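# Upright a closed gift box and open its lid

## Task

A closed gift box is lying on one of its sides on the table. Turn it so it rests on its bottom, then open it so the lid is roughly vertical or tipped back past vertical. The lid's flap is kept closed by concealed magnets, so it takes some pull to free.

## Robot and tools

ROBOT. Two arms, left_arm and right_arm, each ending in an identical five-finger right hand (so the hands are not mirrored; every hand axis and number means the same on both). Bases in the scene frame: left_arm at (+0.033, +0.549, +0.123) m, right_arm at (-0.056, -0.744, +0.123) m, each turned only slightly about z. A camera stand is behind the arms. Cameras: cam_high (fixed, 896x504), cam_left_wrist and cam_right_wrist (fisheye, 672x504).

FRAMES. Scene frame: origin at table-top height between the arms, +z up, +x out over the table, left_arm toward +y. Fixed cameras and the table use it. Each arm's reported hand pose, velocities and all its offsets use that arm's own base axes; rotations turn about the Hand target's position. The hand point sits 0.05 m in front of the palm and 0.15 m out from the wrist face; its +z runs along the straight fingers, +y out of the palm, +x across the palm away from the thumb. Straight fingertips reach 0.06-0.07 m past the point along +z and lie 0.06 m behind it along -y. A wrist bracket on the little-finger side sticks out and can strike things; with fingers level the wrist can hang up to 0.13 m (palm down) or 0.25 m (palm up) below the point and reach the table first.

ROW LAYOUT. Every moving argument is a row of 28 numbers, each in [-1, 1], covering both arms even if one is idle: left dx, dy, dz, rx, ry, rz, then left thumb_turn, thumb_bend, index, middle, ring, little, force_limit, speed; then the same 14 for the right arm. dx..rz are an offset, not a pose: they count from the arm's Hand target as it stood when the action or move began, in that arm's base axes. 1.0 equals 0.6 m or 180 degrees; rx, ry, rz form one rotation vector. Sending 0 for all six re-requests the current Hand target. Hand motor numbers are absolute targets: -1 open (thumb beside palm / straight), +1 closed (thumb in front of palm / fully bent / finger curled). force_limit maps -1..+1 to about 0..10 N at the fingertip (0..15 N for the two thumb motors); speed rises from near 0 at -1 to full at +0.48 and stays full up to +1. No number means 'unchanged': to leave a hand alone, repeat its last executed eight numbers (or, if none yet, its hand_measured six plus hand_force_limit and hand_speed). For a gentle grip use speed -0.94 or lower. A grip needs the thumb turned fully in front; it fits objects about 0.035-0.065 m thick, or handles down to about 0.025 m.

TOOLS.
execute_actions(actions, cameras): actions is a list of actions; each action is a list of up to 15 rows, one per 1/30 s step, the last row held if fewer. All rows of an action offset from the same start pose. Images come only with an empty list or when cameras names them (["all"], names, or []).
move(target, speed, blend, stop_force, zero, blocking, cameras): straight-line paths of each hand point toward offset targets from the Hand target; target is one row or a list of up to 15 rows, all offsets from the same starting Hand targets. speed in m/s (0.002-3.2, default 0.25; rotation up to twice that in rad/s), one value or one per target. blend in m rounds corners of a list. stop_force in N (4-120, one value for both arms) ends an arm's path when its wrist sensor feels that much push against the motion; don't rely on it when the hand turns, and leave it out when backing away from contact. zero (only with stop_force) re-zeroes the sensor first. blocking=false returns early but is not allowed with stop_force. Moves do not avoid obstacles or the other arm; keep paths away from an arm's own base.
wait(seconds 0-10, cameras); stop(cameras) brakes a running move; zoom_image(camera, region [x0,y0,x1,y1] pixels, at most 504x504); show_instructions(); zero_wrist_force(arm); finished_scene(scene) with this scene's number, ending it for good.

RESULTS. Each result gives per-arm end_effector_position (m), quat_wxyz and velocities in the arm's base frame, the Hand target (next offsets count from it), joint positions and torques, wrist force/torque along the hand's axes plus the peak since last shown, and hand_measured, hand_stopped_by (moving, target, force, stalled, fault), hand_load_n (positive = pushed open; a lost grip shows as load near 0). A move adds a 'move:' line: done, off_target, moving, held or fault, plus limits such as paced or held. done says nothing about contact. A hand point often rests short of its Hand target; send the remaining gap as an offset.

CAUTIONS. Orientation commands are clipped to 32 degrees from the measured pose per step. Arms are stiff: a target even slightly beyond firm contact can cause a fault stop (about 150 N net force, or joint torque limits 297/297/135/48.6/48.6/48.6 N m) lasting 10 s. To release a press, command back past the hand point. Never let the arms or hands press each other. Avoid fast swings, hard hits, slams, heavy finger loads and letting the box fall or leave the table. Long holding or stretched reach heats motors; 85 °C brakes the arm. The box must stay upright and open after the robot lets go.

Each tool is called after ">>>" in YAML: its name, and indented under it one key for each argument.

Reference images:

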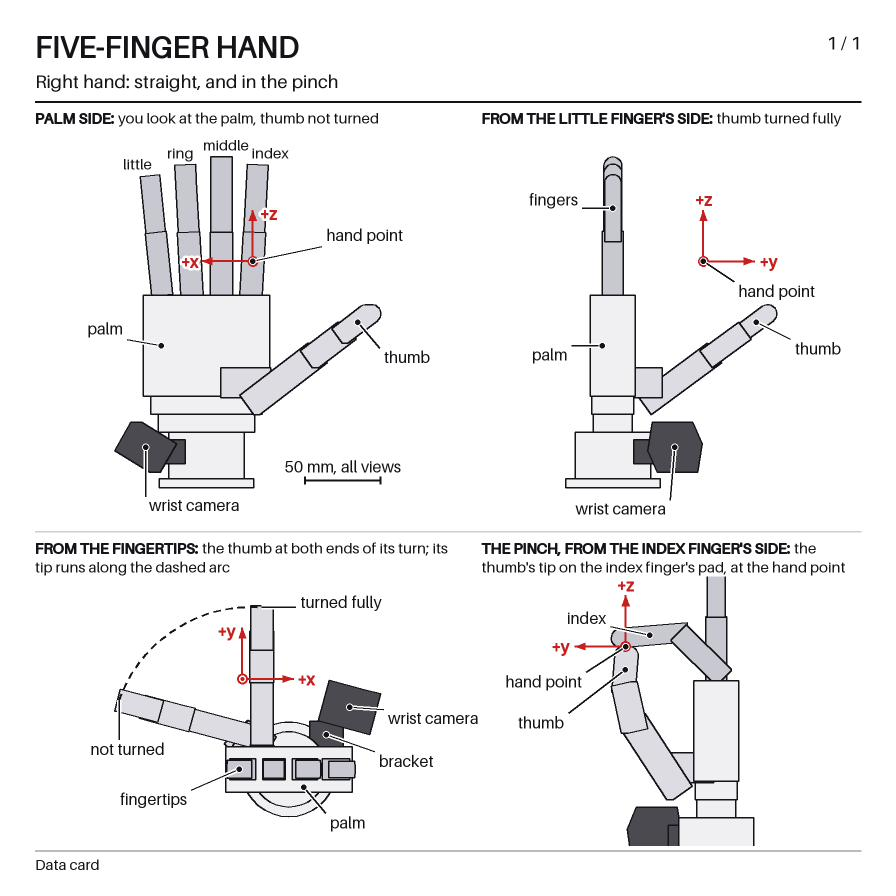

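## Session

>>> execute_actions:
  actions: []
  cameras: ["all"]

Scene clock: 0.00 s.
left_arm: end_effector_position=(-0.1603, +0.4389, +0.5926) hand_measured=(-1.000, -1.000, -1.000, -1.000, -1.000, -1.000) hand_load_n=(+0.0, +0.0, +0.0, +0.5, +0.0, +0.0) hand_stopped_by=(target, target, target, target, target, target) hand_force_limit=0.00 hand_speed=-0.80 end_effector_quat_wxyz=(+0.011, +0.757, -0.652, +0.028) | right_arm: end_effector_position=(+0.1555, -0.5771, +0.5993) hand_measured=(-1.000, -1.000, -1.000, -1.000, -1.000, -1.000) hand_load_n=(+0.0, +0.0, +0.0, +0.0, +0.0, +0.0) hand_stopped_by=(target, target, target, target, target, target) hand_force_limit=0.00 hand_speed=-0.80 end_effector_quat_wxyz=(-0.003, +0.672, +0.737, -0.070)
Joint positions: left_arm=[1.404 -1.636 1.523 1.732 1.608 -1.885] | right_arm=[-1.677 -1.466 1.306 1.62 1.658 -1.774]
Joint velocities: within noise
Joint torques (N m): no reading
Motor temperatures (°C): left_arm=[35 26 31 38 35 36] | right_arm=[31 30 32 33 38 36]
Wrist force (N): no reading
Wrist torque (N m): no reading
Wrist force, peak (N): no reading
Hand target: left_arm -0.1603, +0.4389, +0.5926; +0.011, +0.757, -0.652, +0.028 | right_arm +0.1555, -0.5771, +0.5993; -0.003, +0.672, +0.737, -0.070

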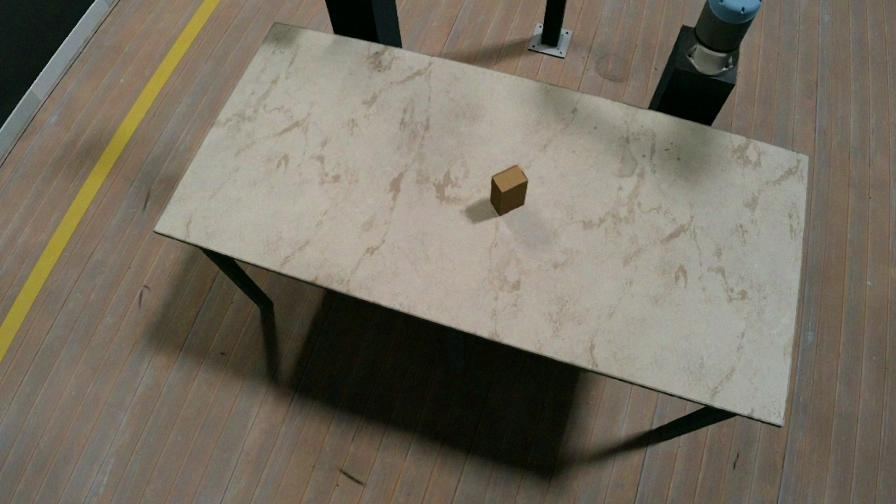

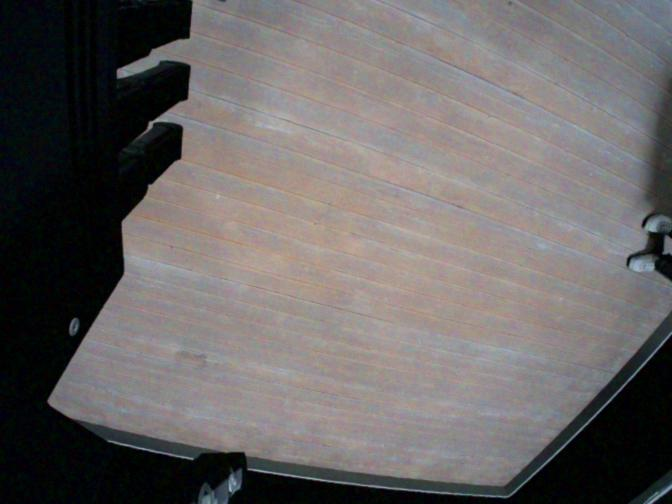

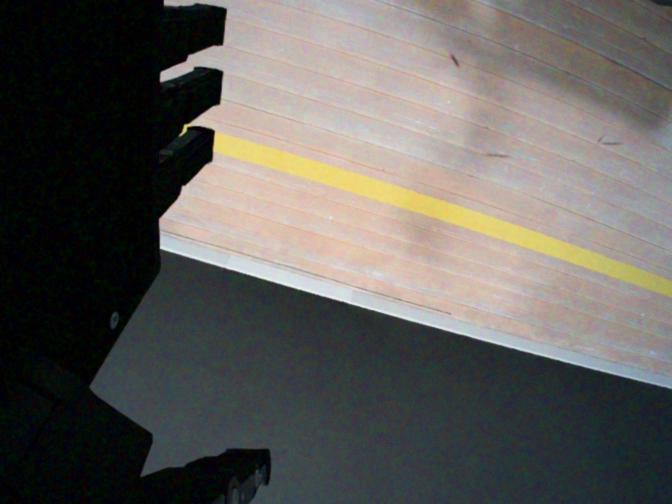

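>>> zoom_image:
  camera: "cam_high"
  region: [440, 140, 580, 240]

Scaled by 3.600 from the camera's 896x504 image, which has a finer 1280x720 frame.

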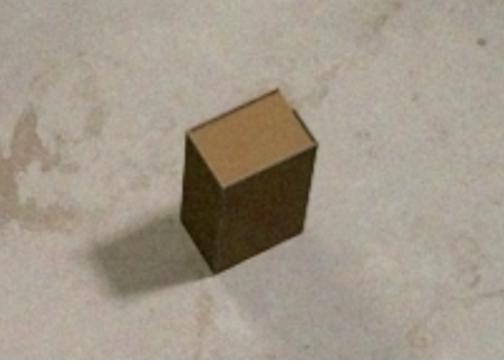

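>>> move:
  target: [0.85,-0.315,-0.154,0,0,-0.417,-1,-1,-1,-1,-1,-1,0,-0.8,0.658,0.7117,-0.166,0,0,0.333,-1,-1,-1,-1,-1,-1,0,-0.8]
  speed: 0.5
  cameras: ["cam_high"]

Scene clock: 83.87 s.
left_arm: end_effector_position=(+0.3496, +0.2499, +0.5002) hand_measured=(-1.000, -1.000, -1.000, -1.000, -1.000, -1.000) hand_load_n=(+0.0, +0.0, +0.5, +0.0, +0.0, +0.0) hand_stopped_by=(target, target, target, target, target, target) hand_force_limit=0.00 hand_speed=-0.80 end_effector_quat_wxyz=(-0.026, -0.203, +0.979, -0.016) | right_arm: end_effector_position=(+0.5502, -0.1502, +0.4997) hand_measured=(-1.000, -1.000, -1.000, -1.000, -1.000, -1.000) hand_load_n=(+0.0, +0.0, +0.0, +0.0, +0.0, +0.0) hand_stopped_by=(target, target, target, target, target, target) hand_force_limit=0.00 hand_speed=-0.80 end_effector_quat_wxyz=(+0.033, +0.214, +0.974, -0.062)
Joint positions: left_arm=[0.054 -1.709 1.75 1.577 1.61 -1.926] | right_arm=[-0.657 -1.525 1.545 1.438 1.655 -1.799]
Joint torques (N m): left_arm=[-14.01 -5.05 -43.2 2.01 -3.14 2.29] | right_arm=[15.42 -22.25 -47.53 4.79 1.79 2.29]
Wrist force (N): left_arm=[-0.3 0.1 -0.2] | right_arm=[0.0 0.0 0.1]
Wrist torque (N m): left_arm=[0.03 0.06 -0.22] | right_arm=[0.03 0.00 -0.14]
Wrist force, peak (N): left_arm=[-1.2 -1.9 -0.1] | right_arm=[-0.4 2.1 0.4]
Hand target: left_arm +0.3497, +0.2499, +0.5002; -0.026, -0.203, +0.979, -0.016 | right_arm +0.5503, -0.1501, +0.4997; +0.033, +0.214, +0.974, -0.062
Off the commanded pose: left_arm 0.000 m, 0 deg | right_arm 0.000 m, 0 deg.
move: done
Images, in order (width x height): cam_high 896x504.

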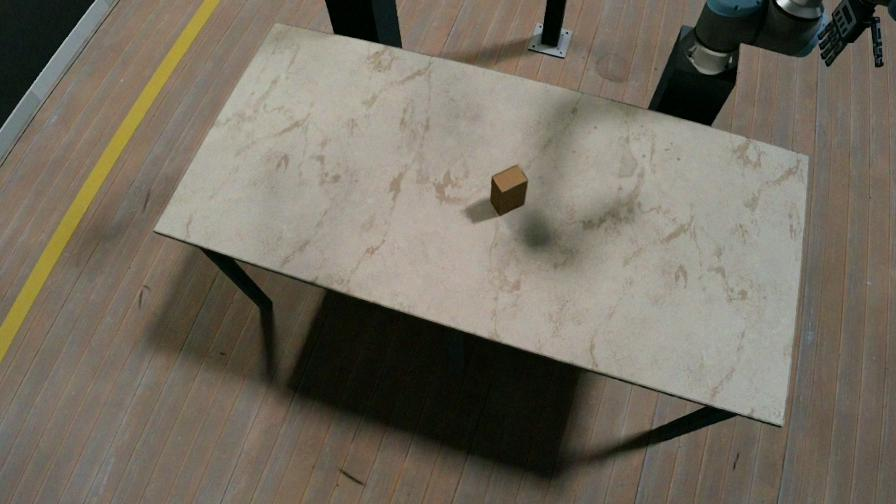

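>>> move:
  target: [-0.0833,-0.8333,-0.25,0,0,-0.4167,-1,-1,-1,-1,-1,-1,0,-0.8,-0.3167,0.8333,-0.1333,0,0,0.333,-1,-1,-1,-1,-1,-1,0,-0.8]
  speed: 0.5
  cameras: ["all"]

Scene clock: 92.57 s.
left_arm: end_effector_position=(+0.2997, -0.2501, +0.3502) hand_measured=(-1.000, -1.000, -1.000, -1.000, -1.000, -1.000) hand_load_n=(+0.0, +0.0, +0.0, -0.5, +0.0, +0.0) hand_stopped_by=(target, target, target, target, target, target) hand_force_limit=0.00 hand_speed=-0.80 end_effector_quat_wxyz=(-0.030, +0.435, +0.900, +0.003) | right_arm: end_effector_position=(+0.3603, +0.3498, +0.4197) hand_measured=(-1.000, -1.000, -1.000, -1.000, -1.000, -1.000) hand_load_n=(+0.0, +0.0, +0.0, +0.0, +0.0, +0.0) hand_stopped_by=(target, target, target, target, target, target) hand_force_limit=0.00 hand_speed=-0.80 end_effector_quat_wxyz=(+0.060, -0.301, +0.951, -0.037)
Joint positions: left_arm=[-1.326 -1.738 2.041 1.312 1.613 -1.997] | right_arm=[0.317 -1.632 1.791 1.294 1.647 -1.872]
Joint torques (N m): left_arm=[-14.66 -3.73 -42.25 2.08 -3.2 1.74] | right_arm=[15.38 -13.63 -47.69 2.26 1.97 2.39]
Wrist force (N): left_arm=[-0.4 -0.4 -0.1] | right_arm=[0.0 0.1 0.1]
Wrist torque (N m): left_arm=[-0.04 0.06 -0.25] | right_arm=[0.06 -0.01 -0.17]
Wrist force, peak (N): left_arm=[-1.4 1.2 -1.3] | right_arm=[-0.3 2.0 0.0]
Hand target: left_arm +0.2997, -0.2501, +0.3502; -0.030, +0.435, +0.900, +0.003 | right_arm +0.3603, +0.3499, +0.4197; +0.060, -0.301, +0.951, -0.037
Off the commanded pose: left_arm 0.000 m, 0 deg | right_arm 0.000 m, 0 deg.
move: done

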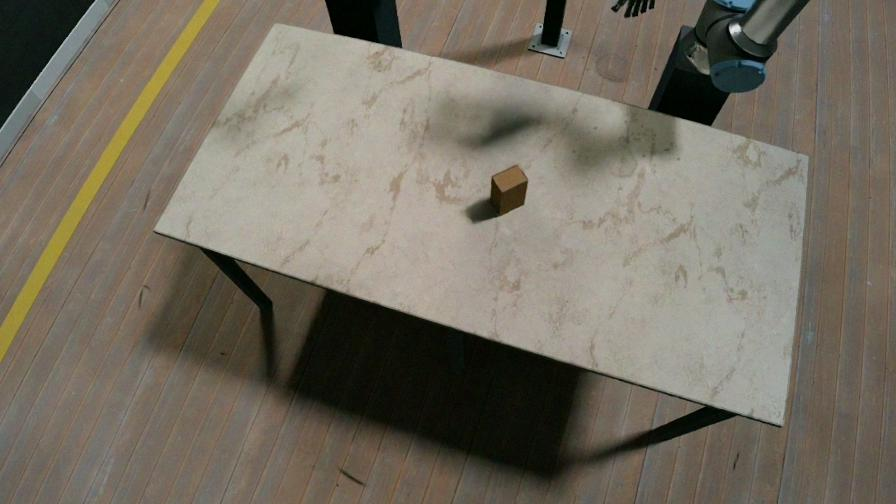

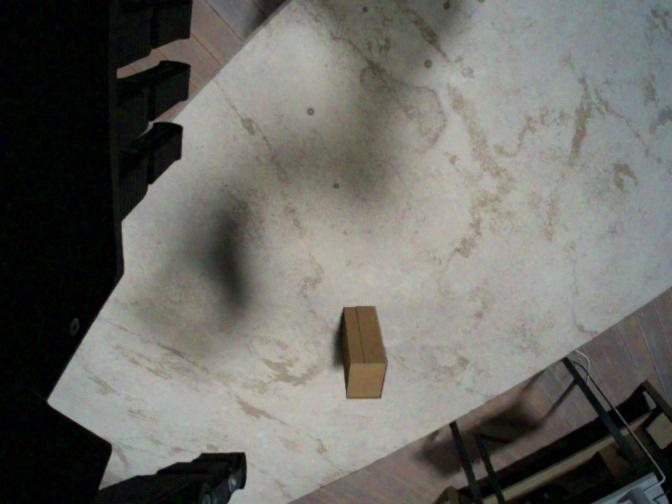

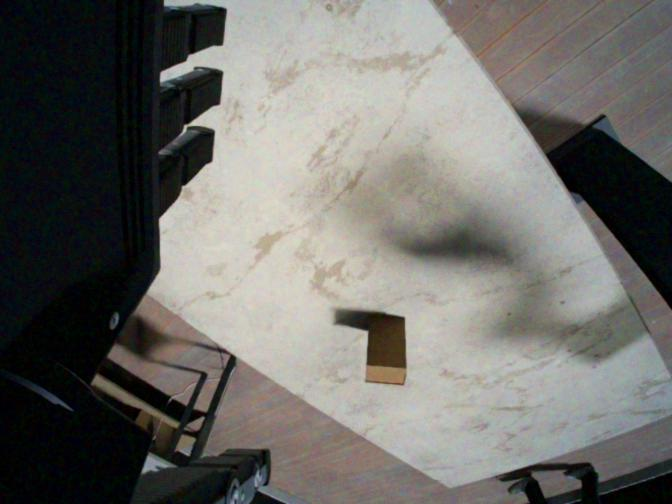

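>>> zoom_image:
  camera: "cam_left_wrist"
  region: [300, 280, 430, 420]

>>> zoom_image:
  camera: "cam_right_wrist"
  region: [320, 290, 450, 400]

Scaled by 3.600 from the camera's 672x504 image, which has a finer 960x720 frame.

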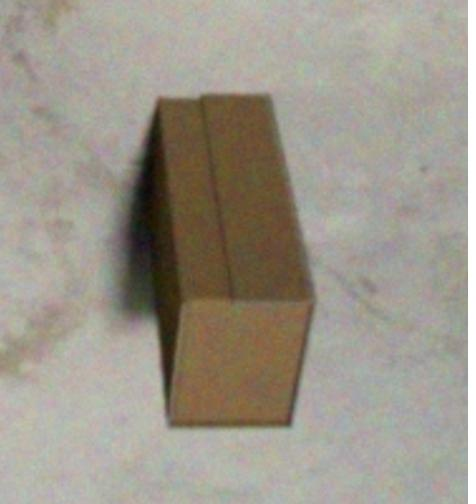

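Scaled by 3.877 from the camera's 672x504 image, which has a finer 960x720 frame.

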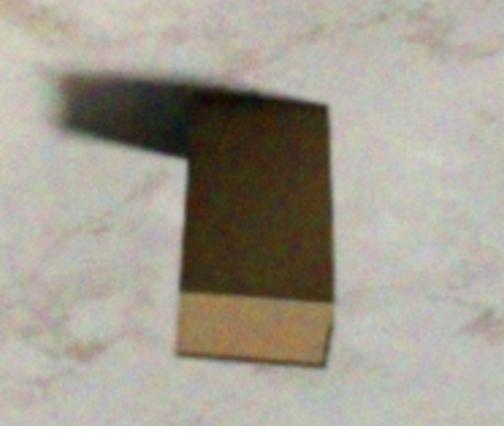

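>>> move:
  target: [0.3927,-0.256,-0.305,0,0,0,-1,-1,-1,-1,-1,-1,0,-0.8,0,0,0,0,0,0,-1,-1,-1,-1,-1,-1,0,-0.8]
  speed: 0.4
  cameras: ["all"]

>>> zoom_image:
  camera: "cam_high"
  region: [420, 80, 700, 240]

Scene clock: 416.77 s.
left_arm: end_effector_position=(+0.5353, -0.4037, +0.1672) hand_measured=(-1.000, -1.000, -1.000, -1.000, -1.000, -1.000) hand_load_n=(+0.0, +0.0, -0.5, +0.0, +0.0, +0.0) hand_stopped_by=(target, target, target, target, target, target) hand_force_limit=0.00 hand_speed=-0.80 end_effector_quat_wxyz=(-0.030, +0.435, +0.900, +0.003) | right_arm: end_effector_position=(+0.3603, +0.3499, +0.4197) hand_measured=(-1.000, -1.000, -1.000, -1.000, -1.000, -1.000) hand_load_n=(+0.0, +0.0, +0.0, +0.0, +0.0, +0.0) hand_stopped_by=(target, target, target, target, target, target) hand_force_limit=0.00 hand_speed=-0.80 end_effector_quat_wxyz=(+0.060, -0.301, +0.951, -0.037)
Joint positions: left_arm=[-0.996 -1.138 1.704 1.06 1.597 -1.667] | right_arm=[0.317 -1.632 1.791 1.294 1.647 -1.872]
Joint torques (N m): left_arm=[16.94 -48.2 -36.69 7.26 3.63 2.51] | right_arm=[13.08 -11.57 -47.43 2.29 2.12 2.17]
Wrist force (N): left_arm=[-0.5 -0.6 -0.1] | right_arm=[0.5 0.1 -0.2]
Wrist torque (N m): left_arm=[-0.06 0.08 -0.25] | right_arm=[0.09 -0.06 -0.14]
Wrist force, peak (N): left_arm=[-2.4 0.6 1.0] | right_arm=[0.6 -0.6 -0.2]
Hand target: left_arm +0.5353, -0.4037, +0.1672; -0.030, +0.435, +0.900, +0.003 | right_arm +0.3603, +0.3499, +0.4197; +0.060, -0.301, +0.951, -0.037
Off the commanded pose: left_arm 0.000 m, 0 deg | right_arm 0.000 m, 0 deg.
move: done

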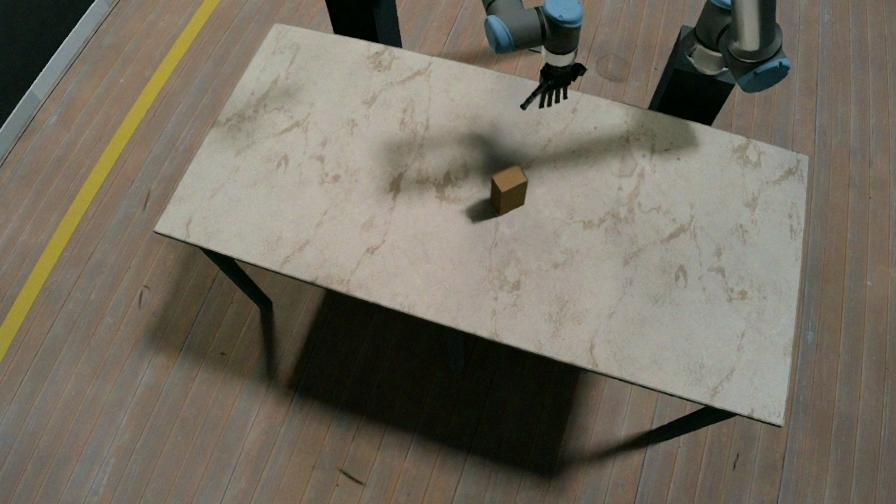

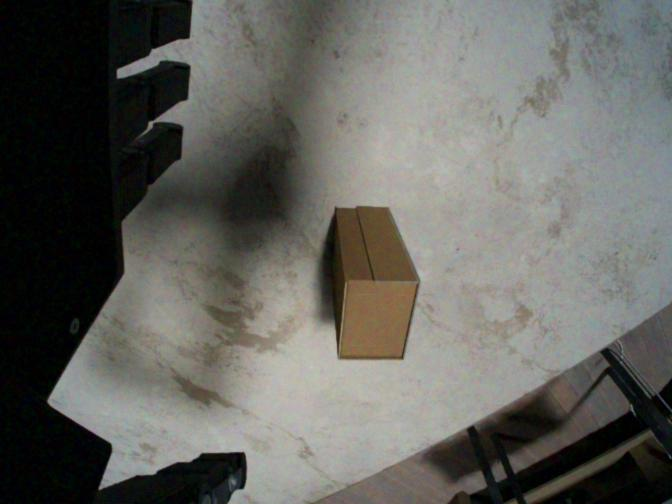

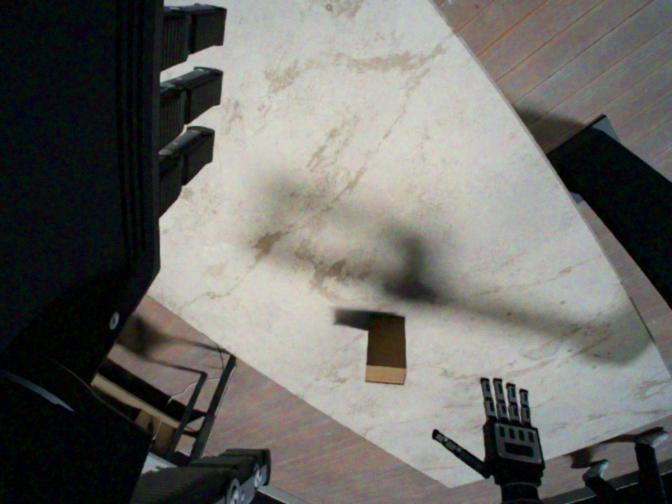

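Scaled by 1.800 from the camera's 896x504 image, which has a finer 1280x720 frame.

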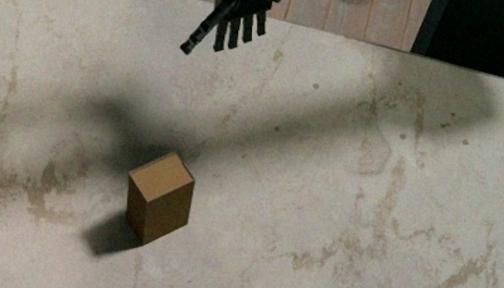

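>>> zoom_image:
  camera: "cam_left_wrist"
  region: [320, 195, 430, 370]

>>> zoom_image:
  camera: "cam_right_wrist"
  region: [330, 300, 560, 500]

Scaled by 2.880 from the camera's 672x504 image, which has a finer 960x720 frame.

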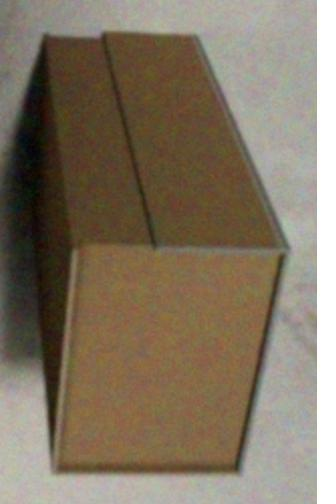

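Scaled by 2.191 from the camera's 672x504 image, which has a finer 960x720 frame.

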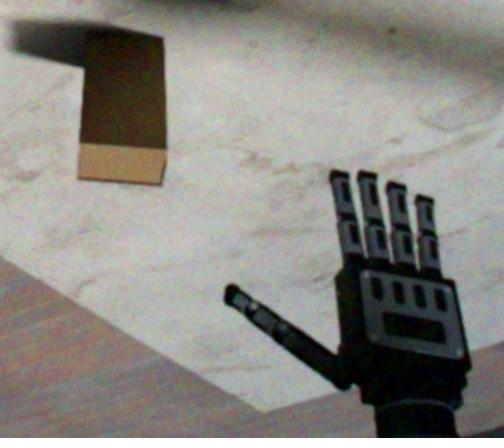

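>>> move:
  target: [0.1963,-0.0985,-0.0167,-0.0255,0.0128,-0.9454,1,-1,-1,-1,-1,-1,-0.2,0,0,0,0,0,0,0,-1,-1,-1,-1,-1,-1,0,-0.8]
  speed: 0.6
  cameras: ["all"]

>>> zoom_image:
  camera: "cam_high"
  region: [430, 80, 610, 240]

>>> zoom_image:
  camera: "cam_right_wrist"
  region: [300, 280, 500, 480]

Scene clock: 510.27 s.
left_arm: end_effector_position=(+0.6531, -0.4628, +0.1571) hand_measured=(+1.000, -1.000, -1.000, -1.000, -1.000, -1.000) hand_load_n=(+0.0, +0.0, +0.0, +0.0, +0.0, +0.0) hand_stopped_by=(target, target, target, target, target, target) hand_force_limit=-0.20 hand_speed=0.00 end_effector_quat_wxyz=(+0.000, +0.934, -0.357, +0.000) | right_arm: end_effector_position=(+0.3603, +0.3499, +0.4197) hand_measured=(-1.000, -1.000, -1.000, -1.000, -1.000, -1.000) hand_load_n=(+0.0, +0.0, +0.0, +0.0, +0.0, +0.0) hand_stopped_by=(target, target, target, target, target, target) hand_force_limit=0.00 hand_speed=-0.80 end_effector_quat_wxyz=(+0.060, -0.301, +0.951, -0.037)
Joint positions: left_arm=[-0.758 -0.837 1.216 1.191 1.571 1.542] | right_arm=[0.317 -1.632 1.791 1.294 1.647 -1.872]
Joint torques (N m): left_arm=[-15.43 -76.48 -40.57 6.88 3.42 3.18] | right_arm=[12.72 -14.12 -47.73 2.77 1.91 2.37]
Wrist force (N): left_arm=[-0.3 -0.3 -0.1] | right_arm=[0.2 -0.1 0.1]
Wrist torque (N m): left_arm=[-0.01 0.06 -0.26] | right_arm=[0.04 -0.03 -0.16]
Wrist force, peak (N): left_arm=[-0.9 0.1 -0.8] | right_arm=[0.7 -0.4 -0.1]
Hand target: left_arm +0.6531, -0.4628, +0.1571; +0.000, +0.934, -0.357, +0.000 | right_arm +0.3603, +0.3499, +0.4197; +0.060, -0.301, +0.951, -0.037
Off the commanded pose: left_arm 0.000 m, 0 deg | right_arm 0.000 m, 0 deg.
move: done

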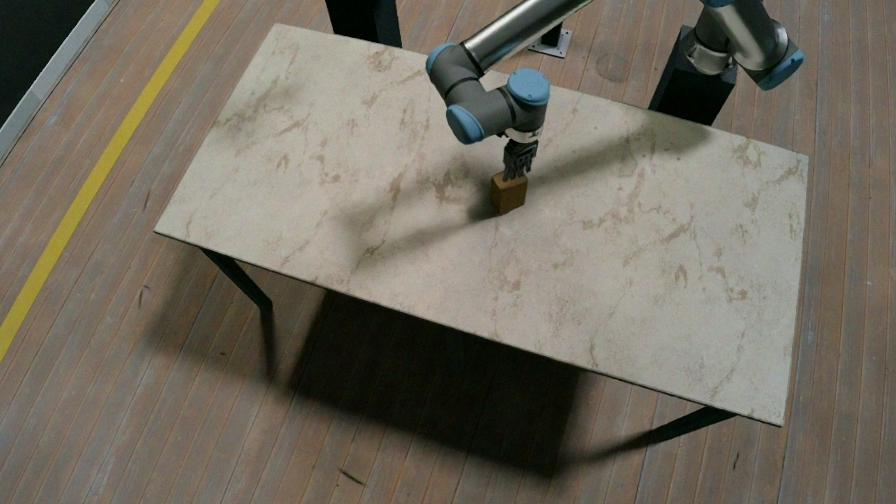

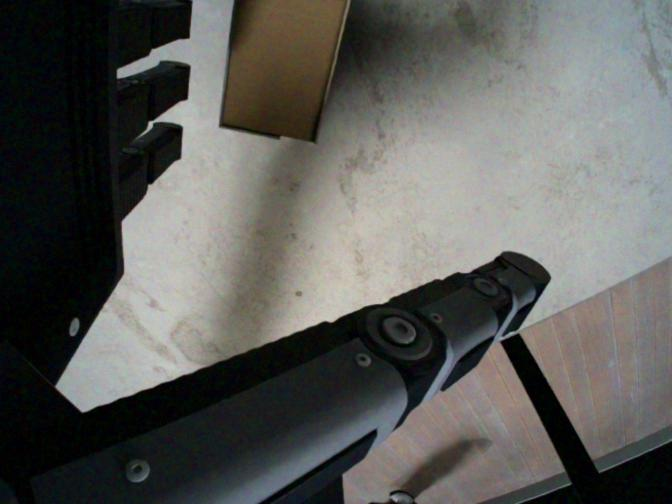

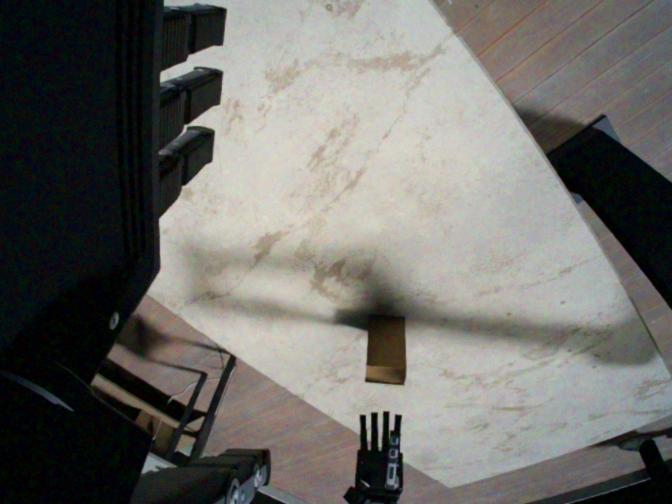

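Scaled by 2.800 from the camera's 896x504 image, which has a finer 1280x720 frame.

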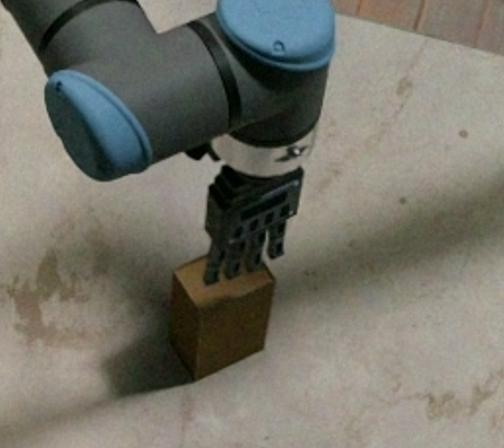

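Scaled by 2.520 from the camera's 672x504 image, which has a finer 960x720 frame.

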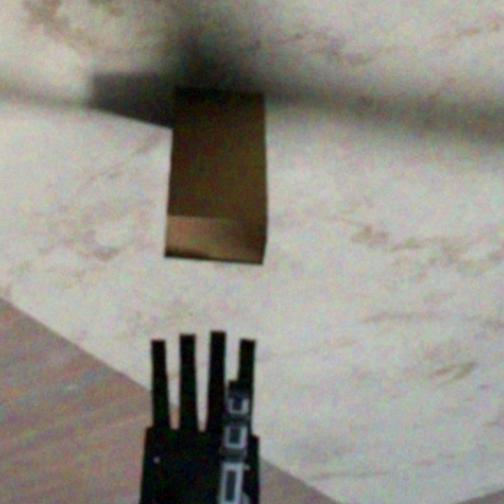

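>>> move:
  target: [0.0163,-0.0094,-0.108,0,0,-0.05,1,-1,-1,-1,-1,-1,-0.2,0,0,0,0,0,0,0,-1,-1,-1,-1,-1,-1,0,-0.8]
  speed: 0.3
  cameras: ["all"]

>>> zoom_image:
  camera: "cam_high"
  region: [450, 120, 570, 230]

>>> zoom_image:
  camera: "cam_right_wrist"
  region: [330, 290, 450, 430]

Scene clock: 543.17 s.
left_arm: end_effector_position=(+0.6629, -0.4685, +0.0924) hand_measured=(+1.000, -1.000, -1.000, -1.000, -1.000, -1.000) hand_load_n=(+0.0, +0.0, +0.0, +0.0, +0.0, +0.0) hand_stopped_by=(target, target, target, target, target, target) hand_force_limit=-0.20 hand_speed=0.00 end_effector_quat_wxyz=(+0.000, +0.903, -0.429, +0.000) | right_arm: end_effector_position=(+0.3603, +0.3499, +0.4197) hand_measured=(-1.000, -1.000, -1.000, -1.000, -1.000, -1.000) hand_load_n=(+0.0, -0.5, +0.0, +0.0, +0.0, +0.0) hand_stopped_by=(target, target, target, target, target, target) hand_force_limit=0.00 hand_speed=-0.80 end_effector_quat_wxyz=(+0.060, -0.301, +0.951, -0.037)
Joint positions: left_arm=[-0.761 -0.761 1.201 1.13 1.571 1.696] | right_arm=[0.317 -1.632 1.791 1.294 1.647 -1.872]
Joint torques (N m): left_arm=[-15.76 -80.24 -40.13 1.69 3.33 2.62] | right_arm=[15.29 -11.2 -47.54 3.28 1.75 1.85]
Wrist force (N): left_arm=[-0.6 0.0 -0.3] | right_arm=[0.0 -0.2 0.2]
Wrist torque (N m): left_arm=[0.04 0.08 -0.26] | right_arm=[0.02 -0.01 -0.17]
Wrist force, peak (N): left_arm=[-1.1 -0.7 -1.2] | right_arm=[0.8 -0.5 -0.4]
Hand target: left_arm +0.6629, -0.4685, +0.0923; +0.000, +0.903, -0.429, +0.000 | right_arm +0.3603, +0.3499, +0.4197; +0.060, -0.301, +0.951, -0.037
Off the commanded pose: left_arm 0.000 m, 0 deg | right_arm 0.000 m, 0 deg.
move: done

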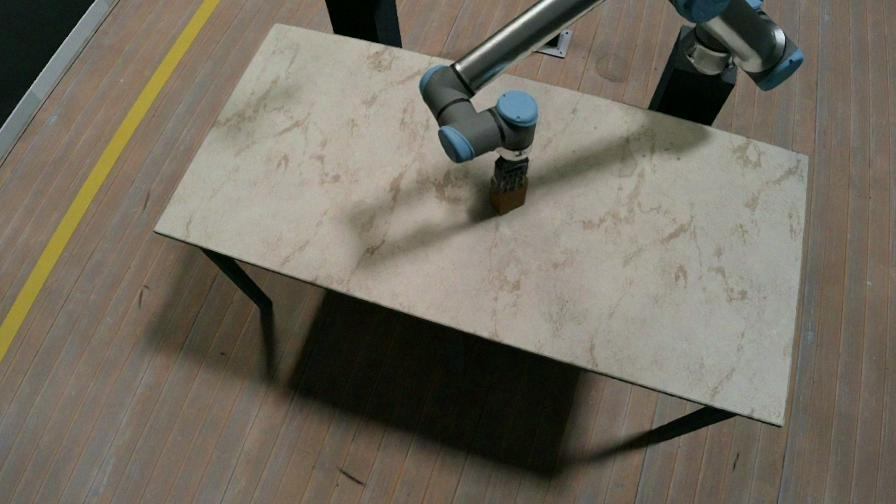

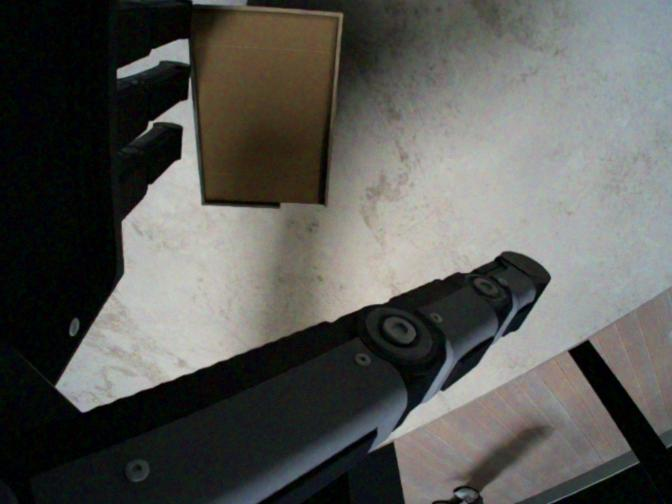

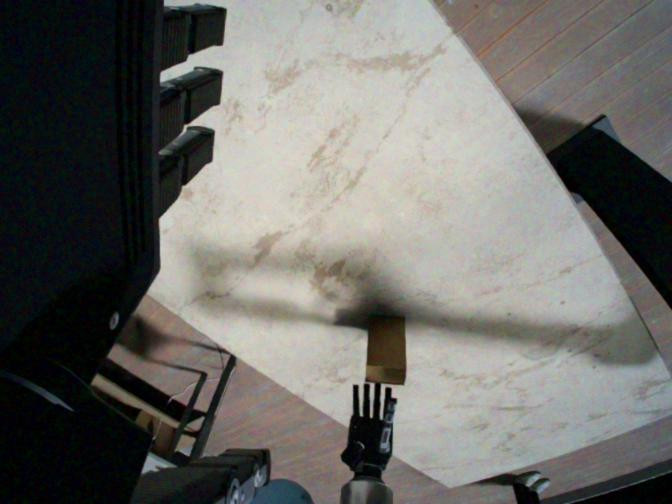

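Scaled by 4.200 from the camera's 896x504 image, which has a finer 1280x720 frame.

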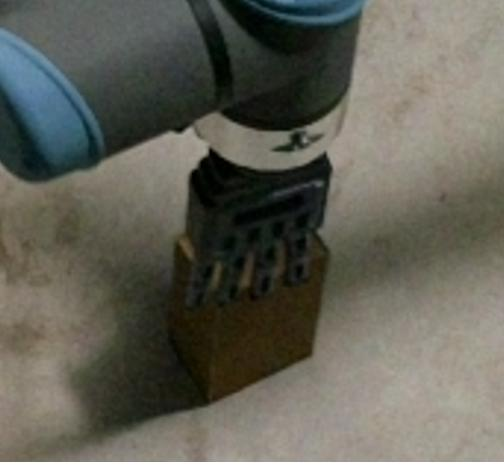

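Scaled by 3.600 from the camera's 672x504 image, which has a finer 960x720 frame.

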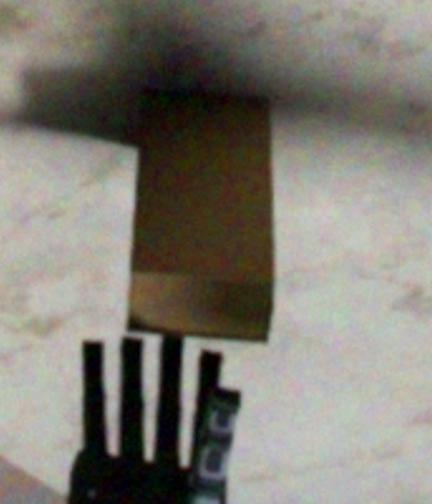

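>>> move:
  target:
    - [0.0127,-0.0155,0,0,0,0,1,-1,-1,-1,-1,-1,-0.2,0,0,0,0,0,0,0,-1,-1,-1,-1,-1,-1,0,-0.8]
    - [0.0127,-0.0155,-0.1667,0,0,0,1,-1,-1,-1,-1,-1,-0.2,0,0,0,0,0,0,0,-1,-1,-1,-1,-1,-1,0,-0.8]
  speed: 0.1
  stop_force: 8
  cameras: ["all"]

>>> zoom_image:
  camera: "cam_high"
  region: [450, 120, 570, 230]

Scene clock: 564.53 s.
left_arm: end_effector_position=(+0.6703, -0.4775, +0.0049) hand_measured=(+1.000, -1.000, -1.000, -1.000, -1.000, -1.000) hand_load_n=(+0.0, +0.0, +0.0, +0.0, +0.0, +0.0) hand_stopped_by=(target, target, target, target, target, target) hand_force_limit=-0.20 hand_speed=0.00 end_effector_quat_wxyz=(+0.000, +0.903, -0.429, -0.001) | right_arm: end_effector_position=(+0.3603, +0.3499, +0.4197) hand_measured=(-1.000, -1.000, -1.000, -1.000, -1.000, -1.000) hand_load_n=(+0.0, +0.0, +0.0, +0.0, +0.0, +0.0) hand_stopped_by=(target, target, target, target, target, target) hand_force_limit=0.00 hand_speed=-0.80 end_effector_quat_wxyz=(+0.060, -0.301, +0.951, -0.037)
Joint positions: left_arm=[-0.763 -0.671 1.202 1.04 1.571 1.694] | right_arm=[0.317 -1.632 1.791 1.294 1.647 -1.872]
Joint torques (N m): left_arm=[0.32 -102.34 -29.62 3.55 0.15 0.21] | right_arm=[12.91 -13.18 -47.55 3.37 1.85 2.21]
Wrist force (N): left_arm=[-0.4 0.0 -0.3] | right_arm=[0.6 -0.2 -0.3]
Wrist torque (N m): left_arm=[0.03 0.07 0.06] | right_arm=[0.05 -0.08 -0.14]
Wrist force, peak (N): left_arm=[-0.9 -8.7 -141.6] | right_arm=[0.6 -0.6 -0.2]
Hand target: left_arm +0.6703, -0.4775, +0.0049; +0.000, +0.903, -0.429, -0.001 (not the last commanded pose) | right_arm +0.3603, +0.3499, +0.4197; +0.060, -0.301, +0.951, -0.037
Off the commanded pose: left_arm 0.013 m, 0 deg | right_arm 0.000 m, 0 deg.
FORCE FAULT: contact force on the left arm reached its limit, and that arm stopped. The contact can be on any part of that arm, not only on its tool. That arm's remaining commands of this call were not run. That arm is still stopped at the end of this call. That arm stays stopped for about 9 more seconds. Until then a move that you send moves the other arm only, and its call returns only when the move has ended. Once the stop has ended, the next robot result says so. If the stop ends while you think or write, that arm runs what you send next, counted from a new Hand target: where the arm stands when the stop ends. While its stop runs, that arm, its gripper or tool too, takes no new command. Until it ends, the stop uses up actions while you think or wait. An arm that is not stopped still takes commands.
move: fault (left_arm; stop_force had ended the path); path passed 1 of 2 targets

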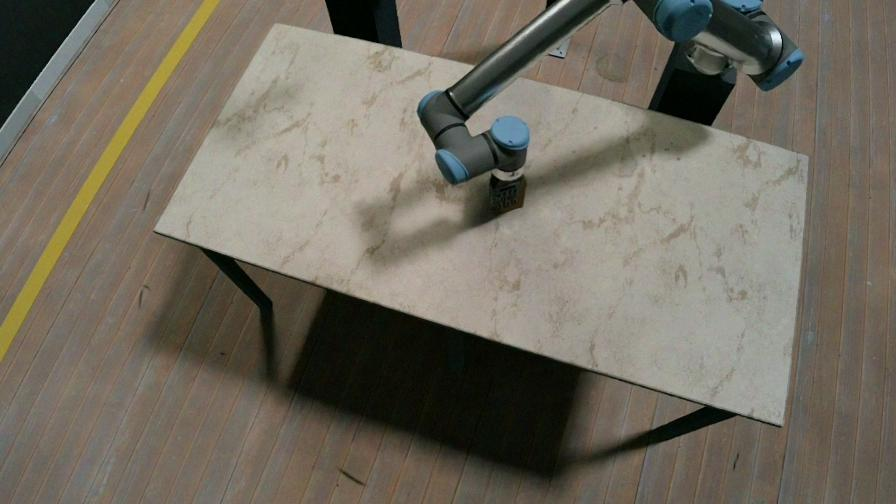

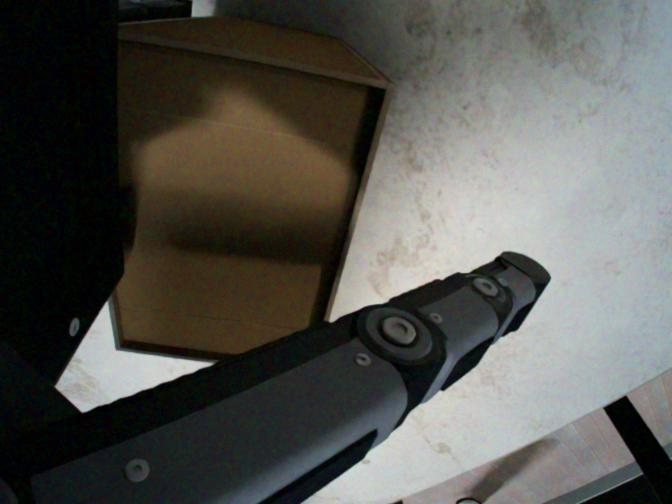

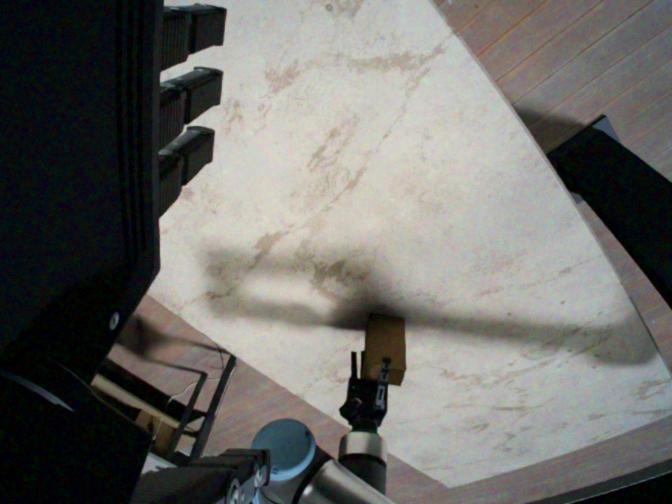

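Scaled by 4.200 from the camera's 896x504 image, which has a finer 1280x720 frame.

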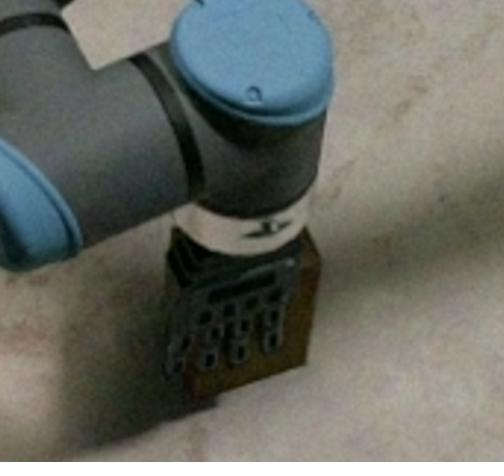

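>>> wait:
  seconds: 5

>>> move:
  target: [0,0,0.15,0,0,0,1,-1,-1,-1,-1,-1,-0.2,0,0,0,0,0,0,0,-1,-1,-1,-1,-1,-1,0,-0.8]
  speed: 0.15
  cameras: ["all"]

>>> zoom_image:
  camera: "cam_high"
  region: [450, 120, 570, 230]

Scene clock: 585.13 s.
left_arm: end_effector_position=(+0.6703, -0.4775, +0.0049) hand_measured=(+1.000, -1.000, -1.000, -1.000, -1.000, -1.000) hand_load_n=(+0.0, +0.0, +0.0, +0.0, +0.0, +0.0) hand_stopped_by=(target, target, target, target, target, target) hand_force_limit=-0.20 hand_speed=0.00 end_effector_quat_wxyz=(+0.000, +0.903, -0.429, -0.001) | right_arm: end_effector_position=(+0.3603, +0.3499, +0.4197) hand_measured=(-1.000, -1.000, -1.000, -1.000, -1.000, -1.000) hand_load_n=(+0.0, +0.0, +0.0, +0.0, +0.0, +0.0) hand_stopped_by=(target, target, target, target, target, target) hand_force_limit=0.00 hand_speed=-0.80 end_effector_quat_wxyz=(+0.060, -0.301, +0.951, -0.037)
Joint positions: left_arm=[-0.763 -0.671 1.202 1.04 1.571 1.694] | right_arm=[0.317 -1.632 1.791 1.294 1.647 -1.872]
Joint torques (N m): left_arm=[0.48 -105.69 -31.07 4.58 0.37 0.13] | right_arm=[13.39 -12.18 -46.76 3.95 1.51 2.37]
Wrist force (N): left_arm=[-0.7 -0.1 -0.5] | right_arm=[0.5 0.0 -0.2]
Wrist torque (N m): left_arm=[0.03 0.11 0.04] | right_arm=[0.06 -0.08 -0.14]
Wrist force, peak (N): left_arm=[-1.1 -0.3 -0.4] | right_arm=[0.4 -0.1 -0.9]
Hand target: left_arm +0.6703, -0.4775, +0.0049; +0.000, +0.903, -0.429, -0.001 (not the last commanded pose) | right_arm +0.3603, +0.3499, +0.4197; +0.060, -0.301, +0.951, -0.037
Off the commanded pose: left_arm 0.013 m, 0 deg | right_arm 0.000 m, 0 deg.
FORCE FAULT, CONTINUED: the left arm's stop, for the force fault that an earlier result reported, is over. The rest of the stop counts as 19 of the actions that you can send in this scene. During its stop the left arm's controller moved it back a little. That arm's target is now where it stood when the stop ended, not its last command. That arm accepts commands again.
wait: 5.00 s; at rest from the start

Scene clock: 586.20 s.
left_arm: end_effector_position=(+0.6703, -0.4775, +0.0948) hand_measured=(+1.000, -1.000, -1.000, -1.000, -1.000, -1.000) hand_load_n=(+0.0, -0.5, +0.0, +0.0, +0.0, +0.0) hand_stopped_by=(target, target, target, target, target, target) hand_force_limit=-0.20 hand_speed=0.00 end_effector_quat_wxyz=(+0.000, +0.903, -0.429, -0.001) | right_arm: end_effector_position=(+0.3603, +0.3499, +0.4197) hand_measured=(-1.000, -1.000, -1.000, -1.000, -1.000, -1.000) hand_load_n=(+0.0, +0.0, +0.0, +0.0, +0.0, +0.0) hand_stopped_by=(target, target, target, target, target, target) hand_force_limit=0.00 hand_speed=-0.80 end_effector_quat_wxyz=(+0.060, -0.301, +0.951, -0.037)
Joint positions: left_arm=[-0.763 -0.744 1.165 1.151 1.571 1.694] | right_arm=[0.317 -1.632 1.791 1.294 1.647 -1.872]
Joint torques (N m): left_arm=[6.47 -123.67 -40.31 7.2 0.52 0.36] | right_arm=[12.02 -14.62 -47.47 4.22 1.55 2.12]
Wrist force (N): left_arm=[-0.3 0.1 -0.3] | right_arm=[0.2 0.1 -0.2]
Wrist torque (N m): left_arm=[0.06 0.06 0.07] | right_arm=[0.10 -0.02 -0.16]
Wrist force, peak (N): left_arm=[-0.5 0.0 1.5] | right_arm=[0.5 -0.6 -0.5]
Hand target: left_arm +0.6703, -0.4775, +0.0949; +0.000, +0.903, -0.429, -0.001 | right_arm +0.3603, +0.3499, +0.4197; +0.060, -0.301, +0.951, -0.037
Off the commanded pose: left_arm 0.000 m, 0 deg | right_arm 0.000 m, 0 deg.
move: done

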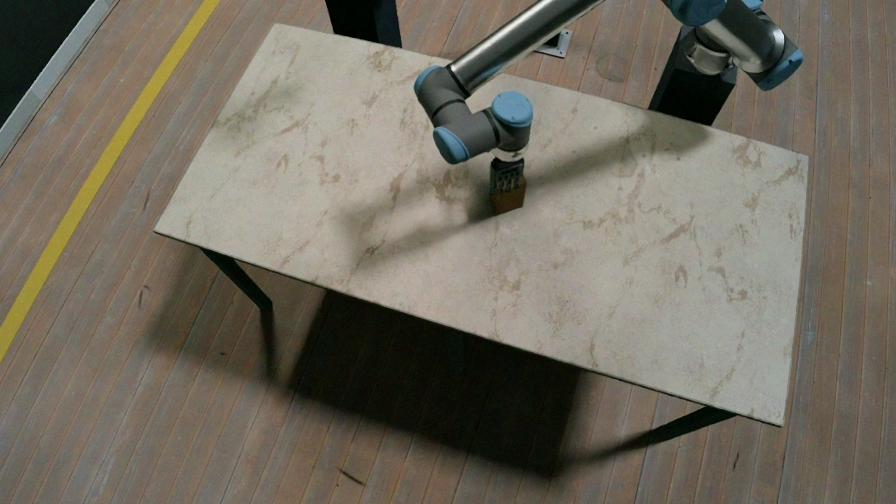

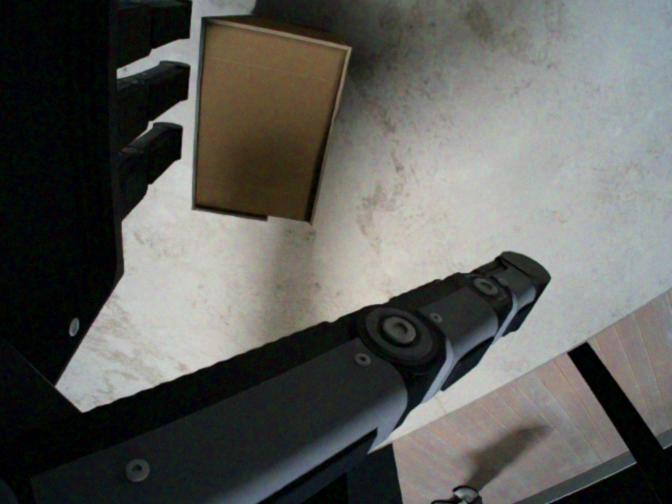

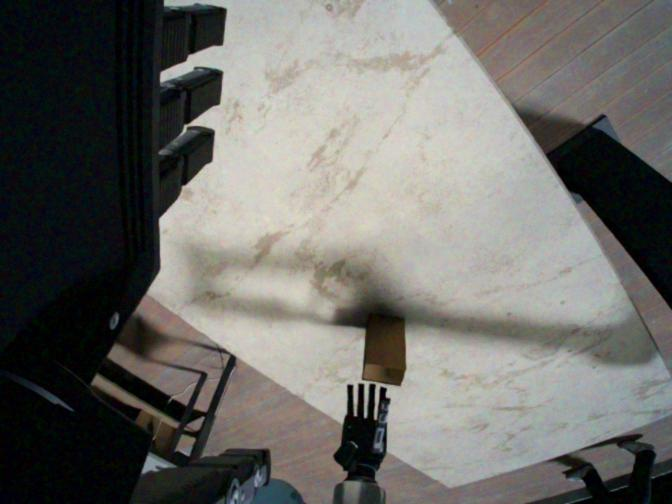

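Scaled by 4.200 from the camera's 896x504 image, which has a finer 1280x720 frame.

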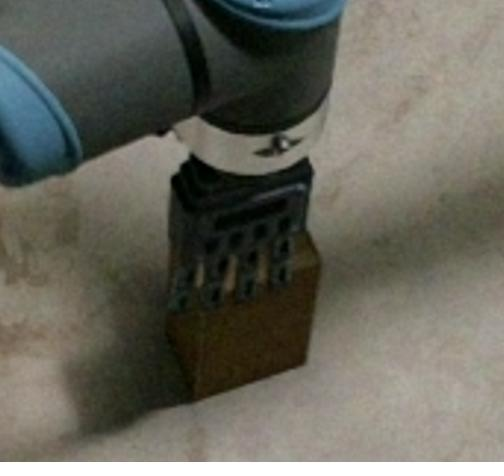

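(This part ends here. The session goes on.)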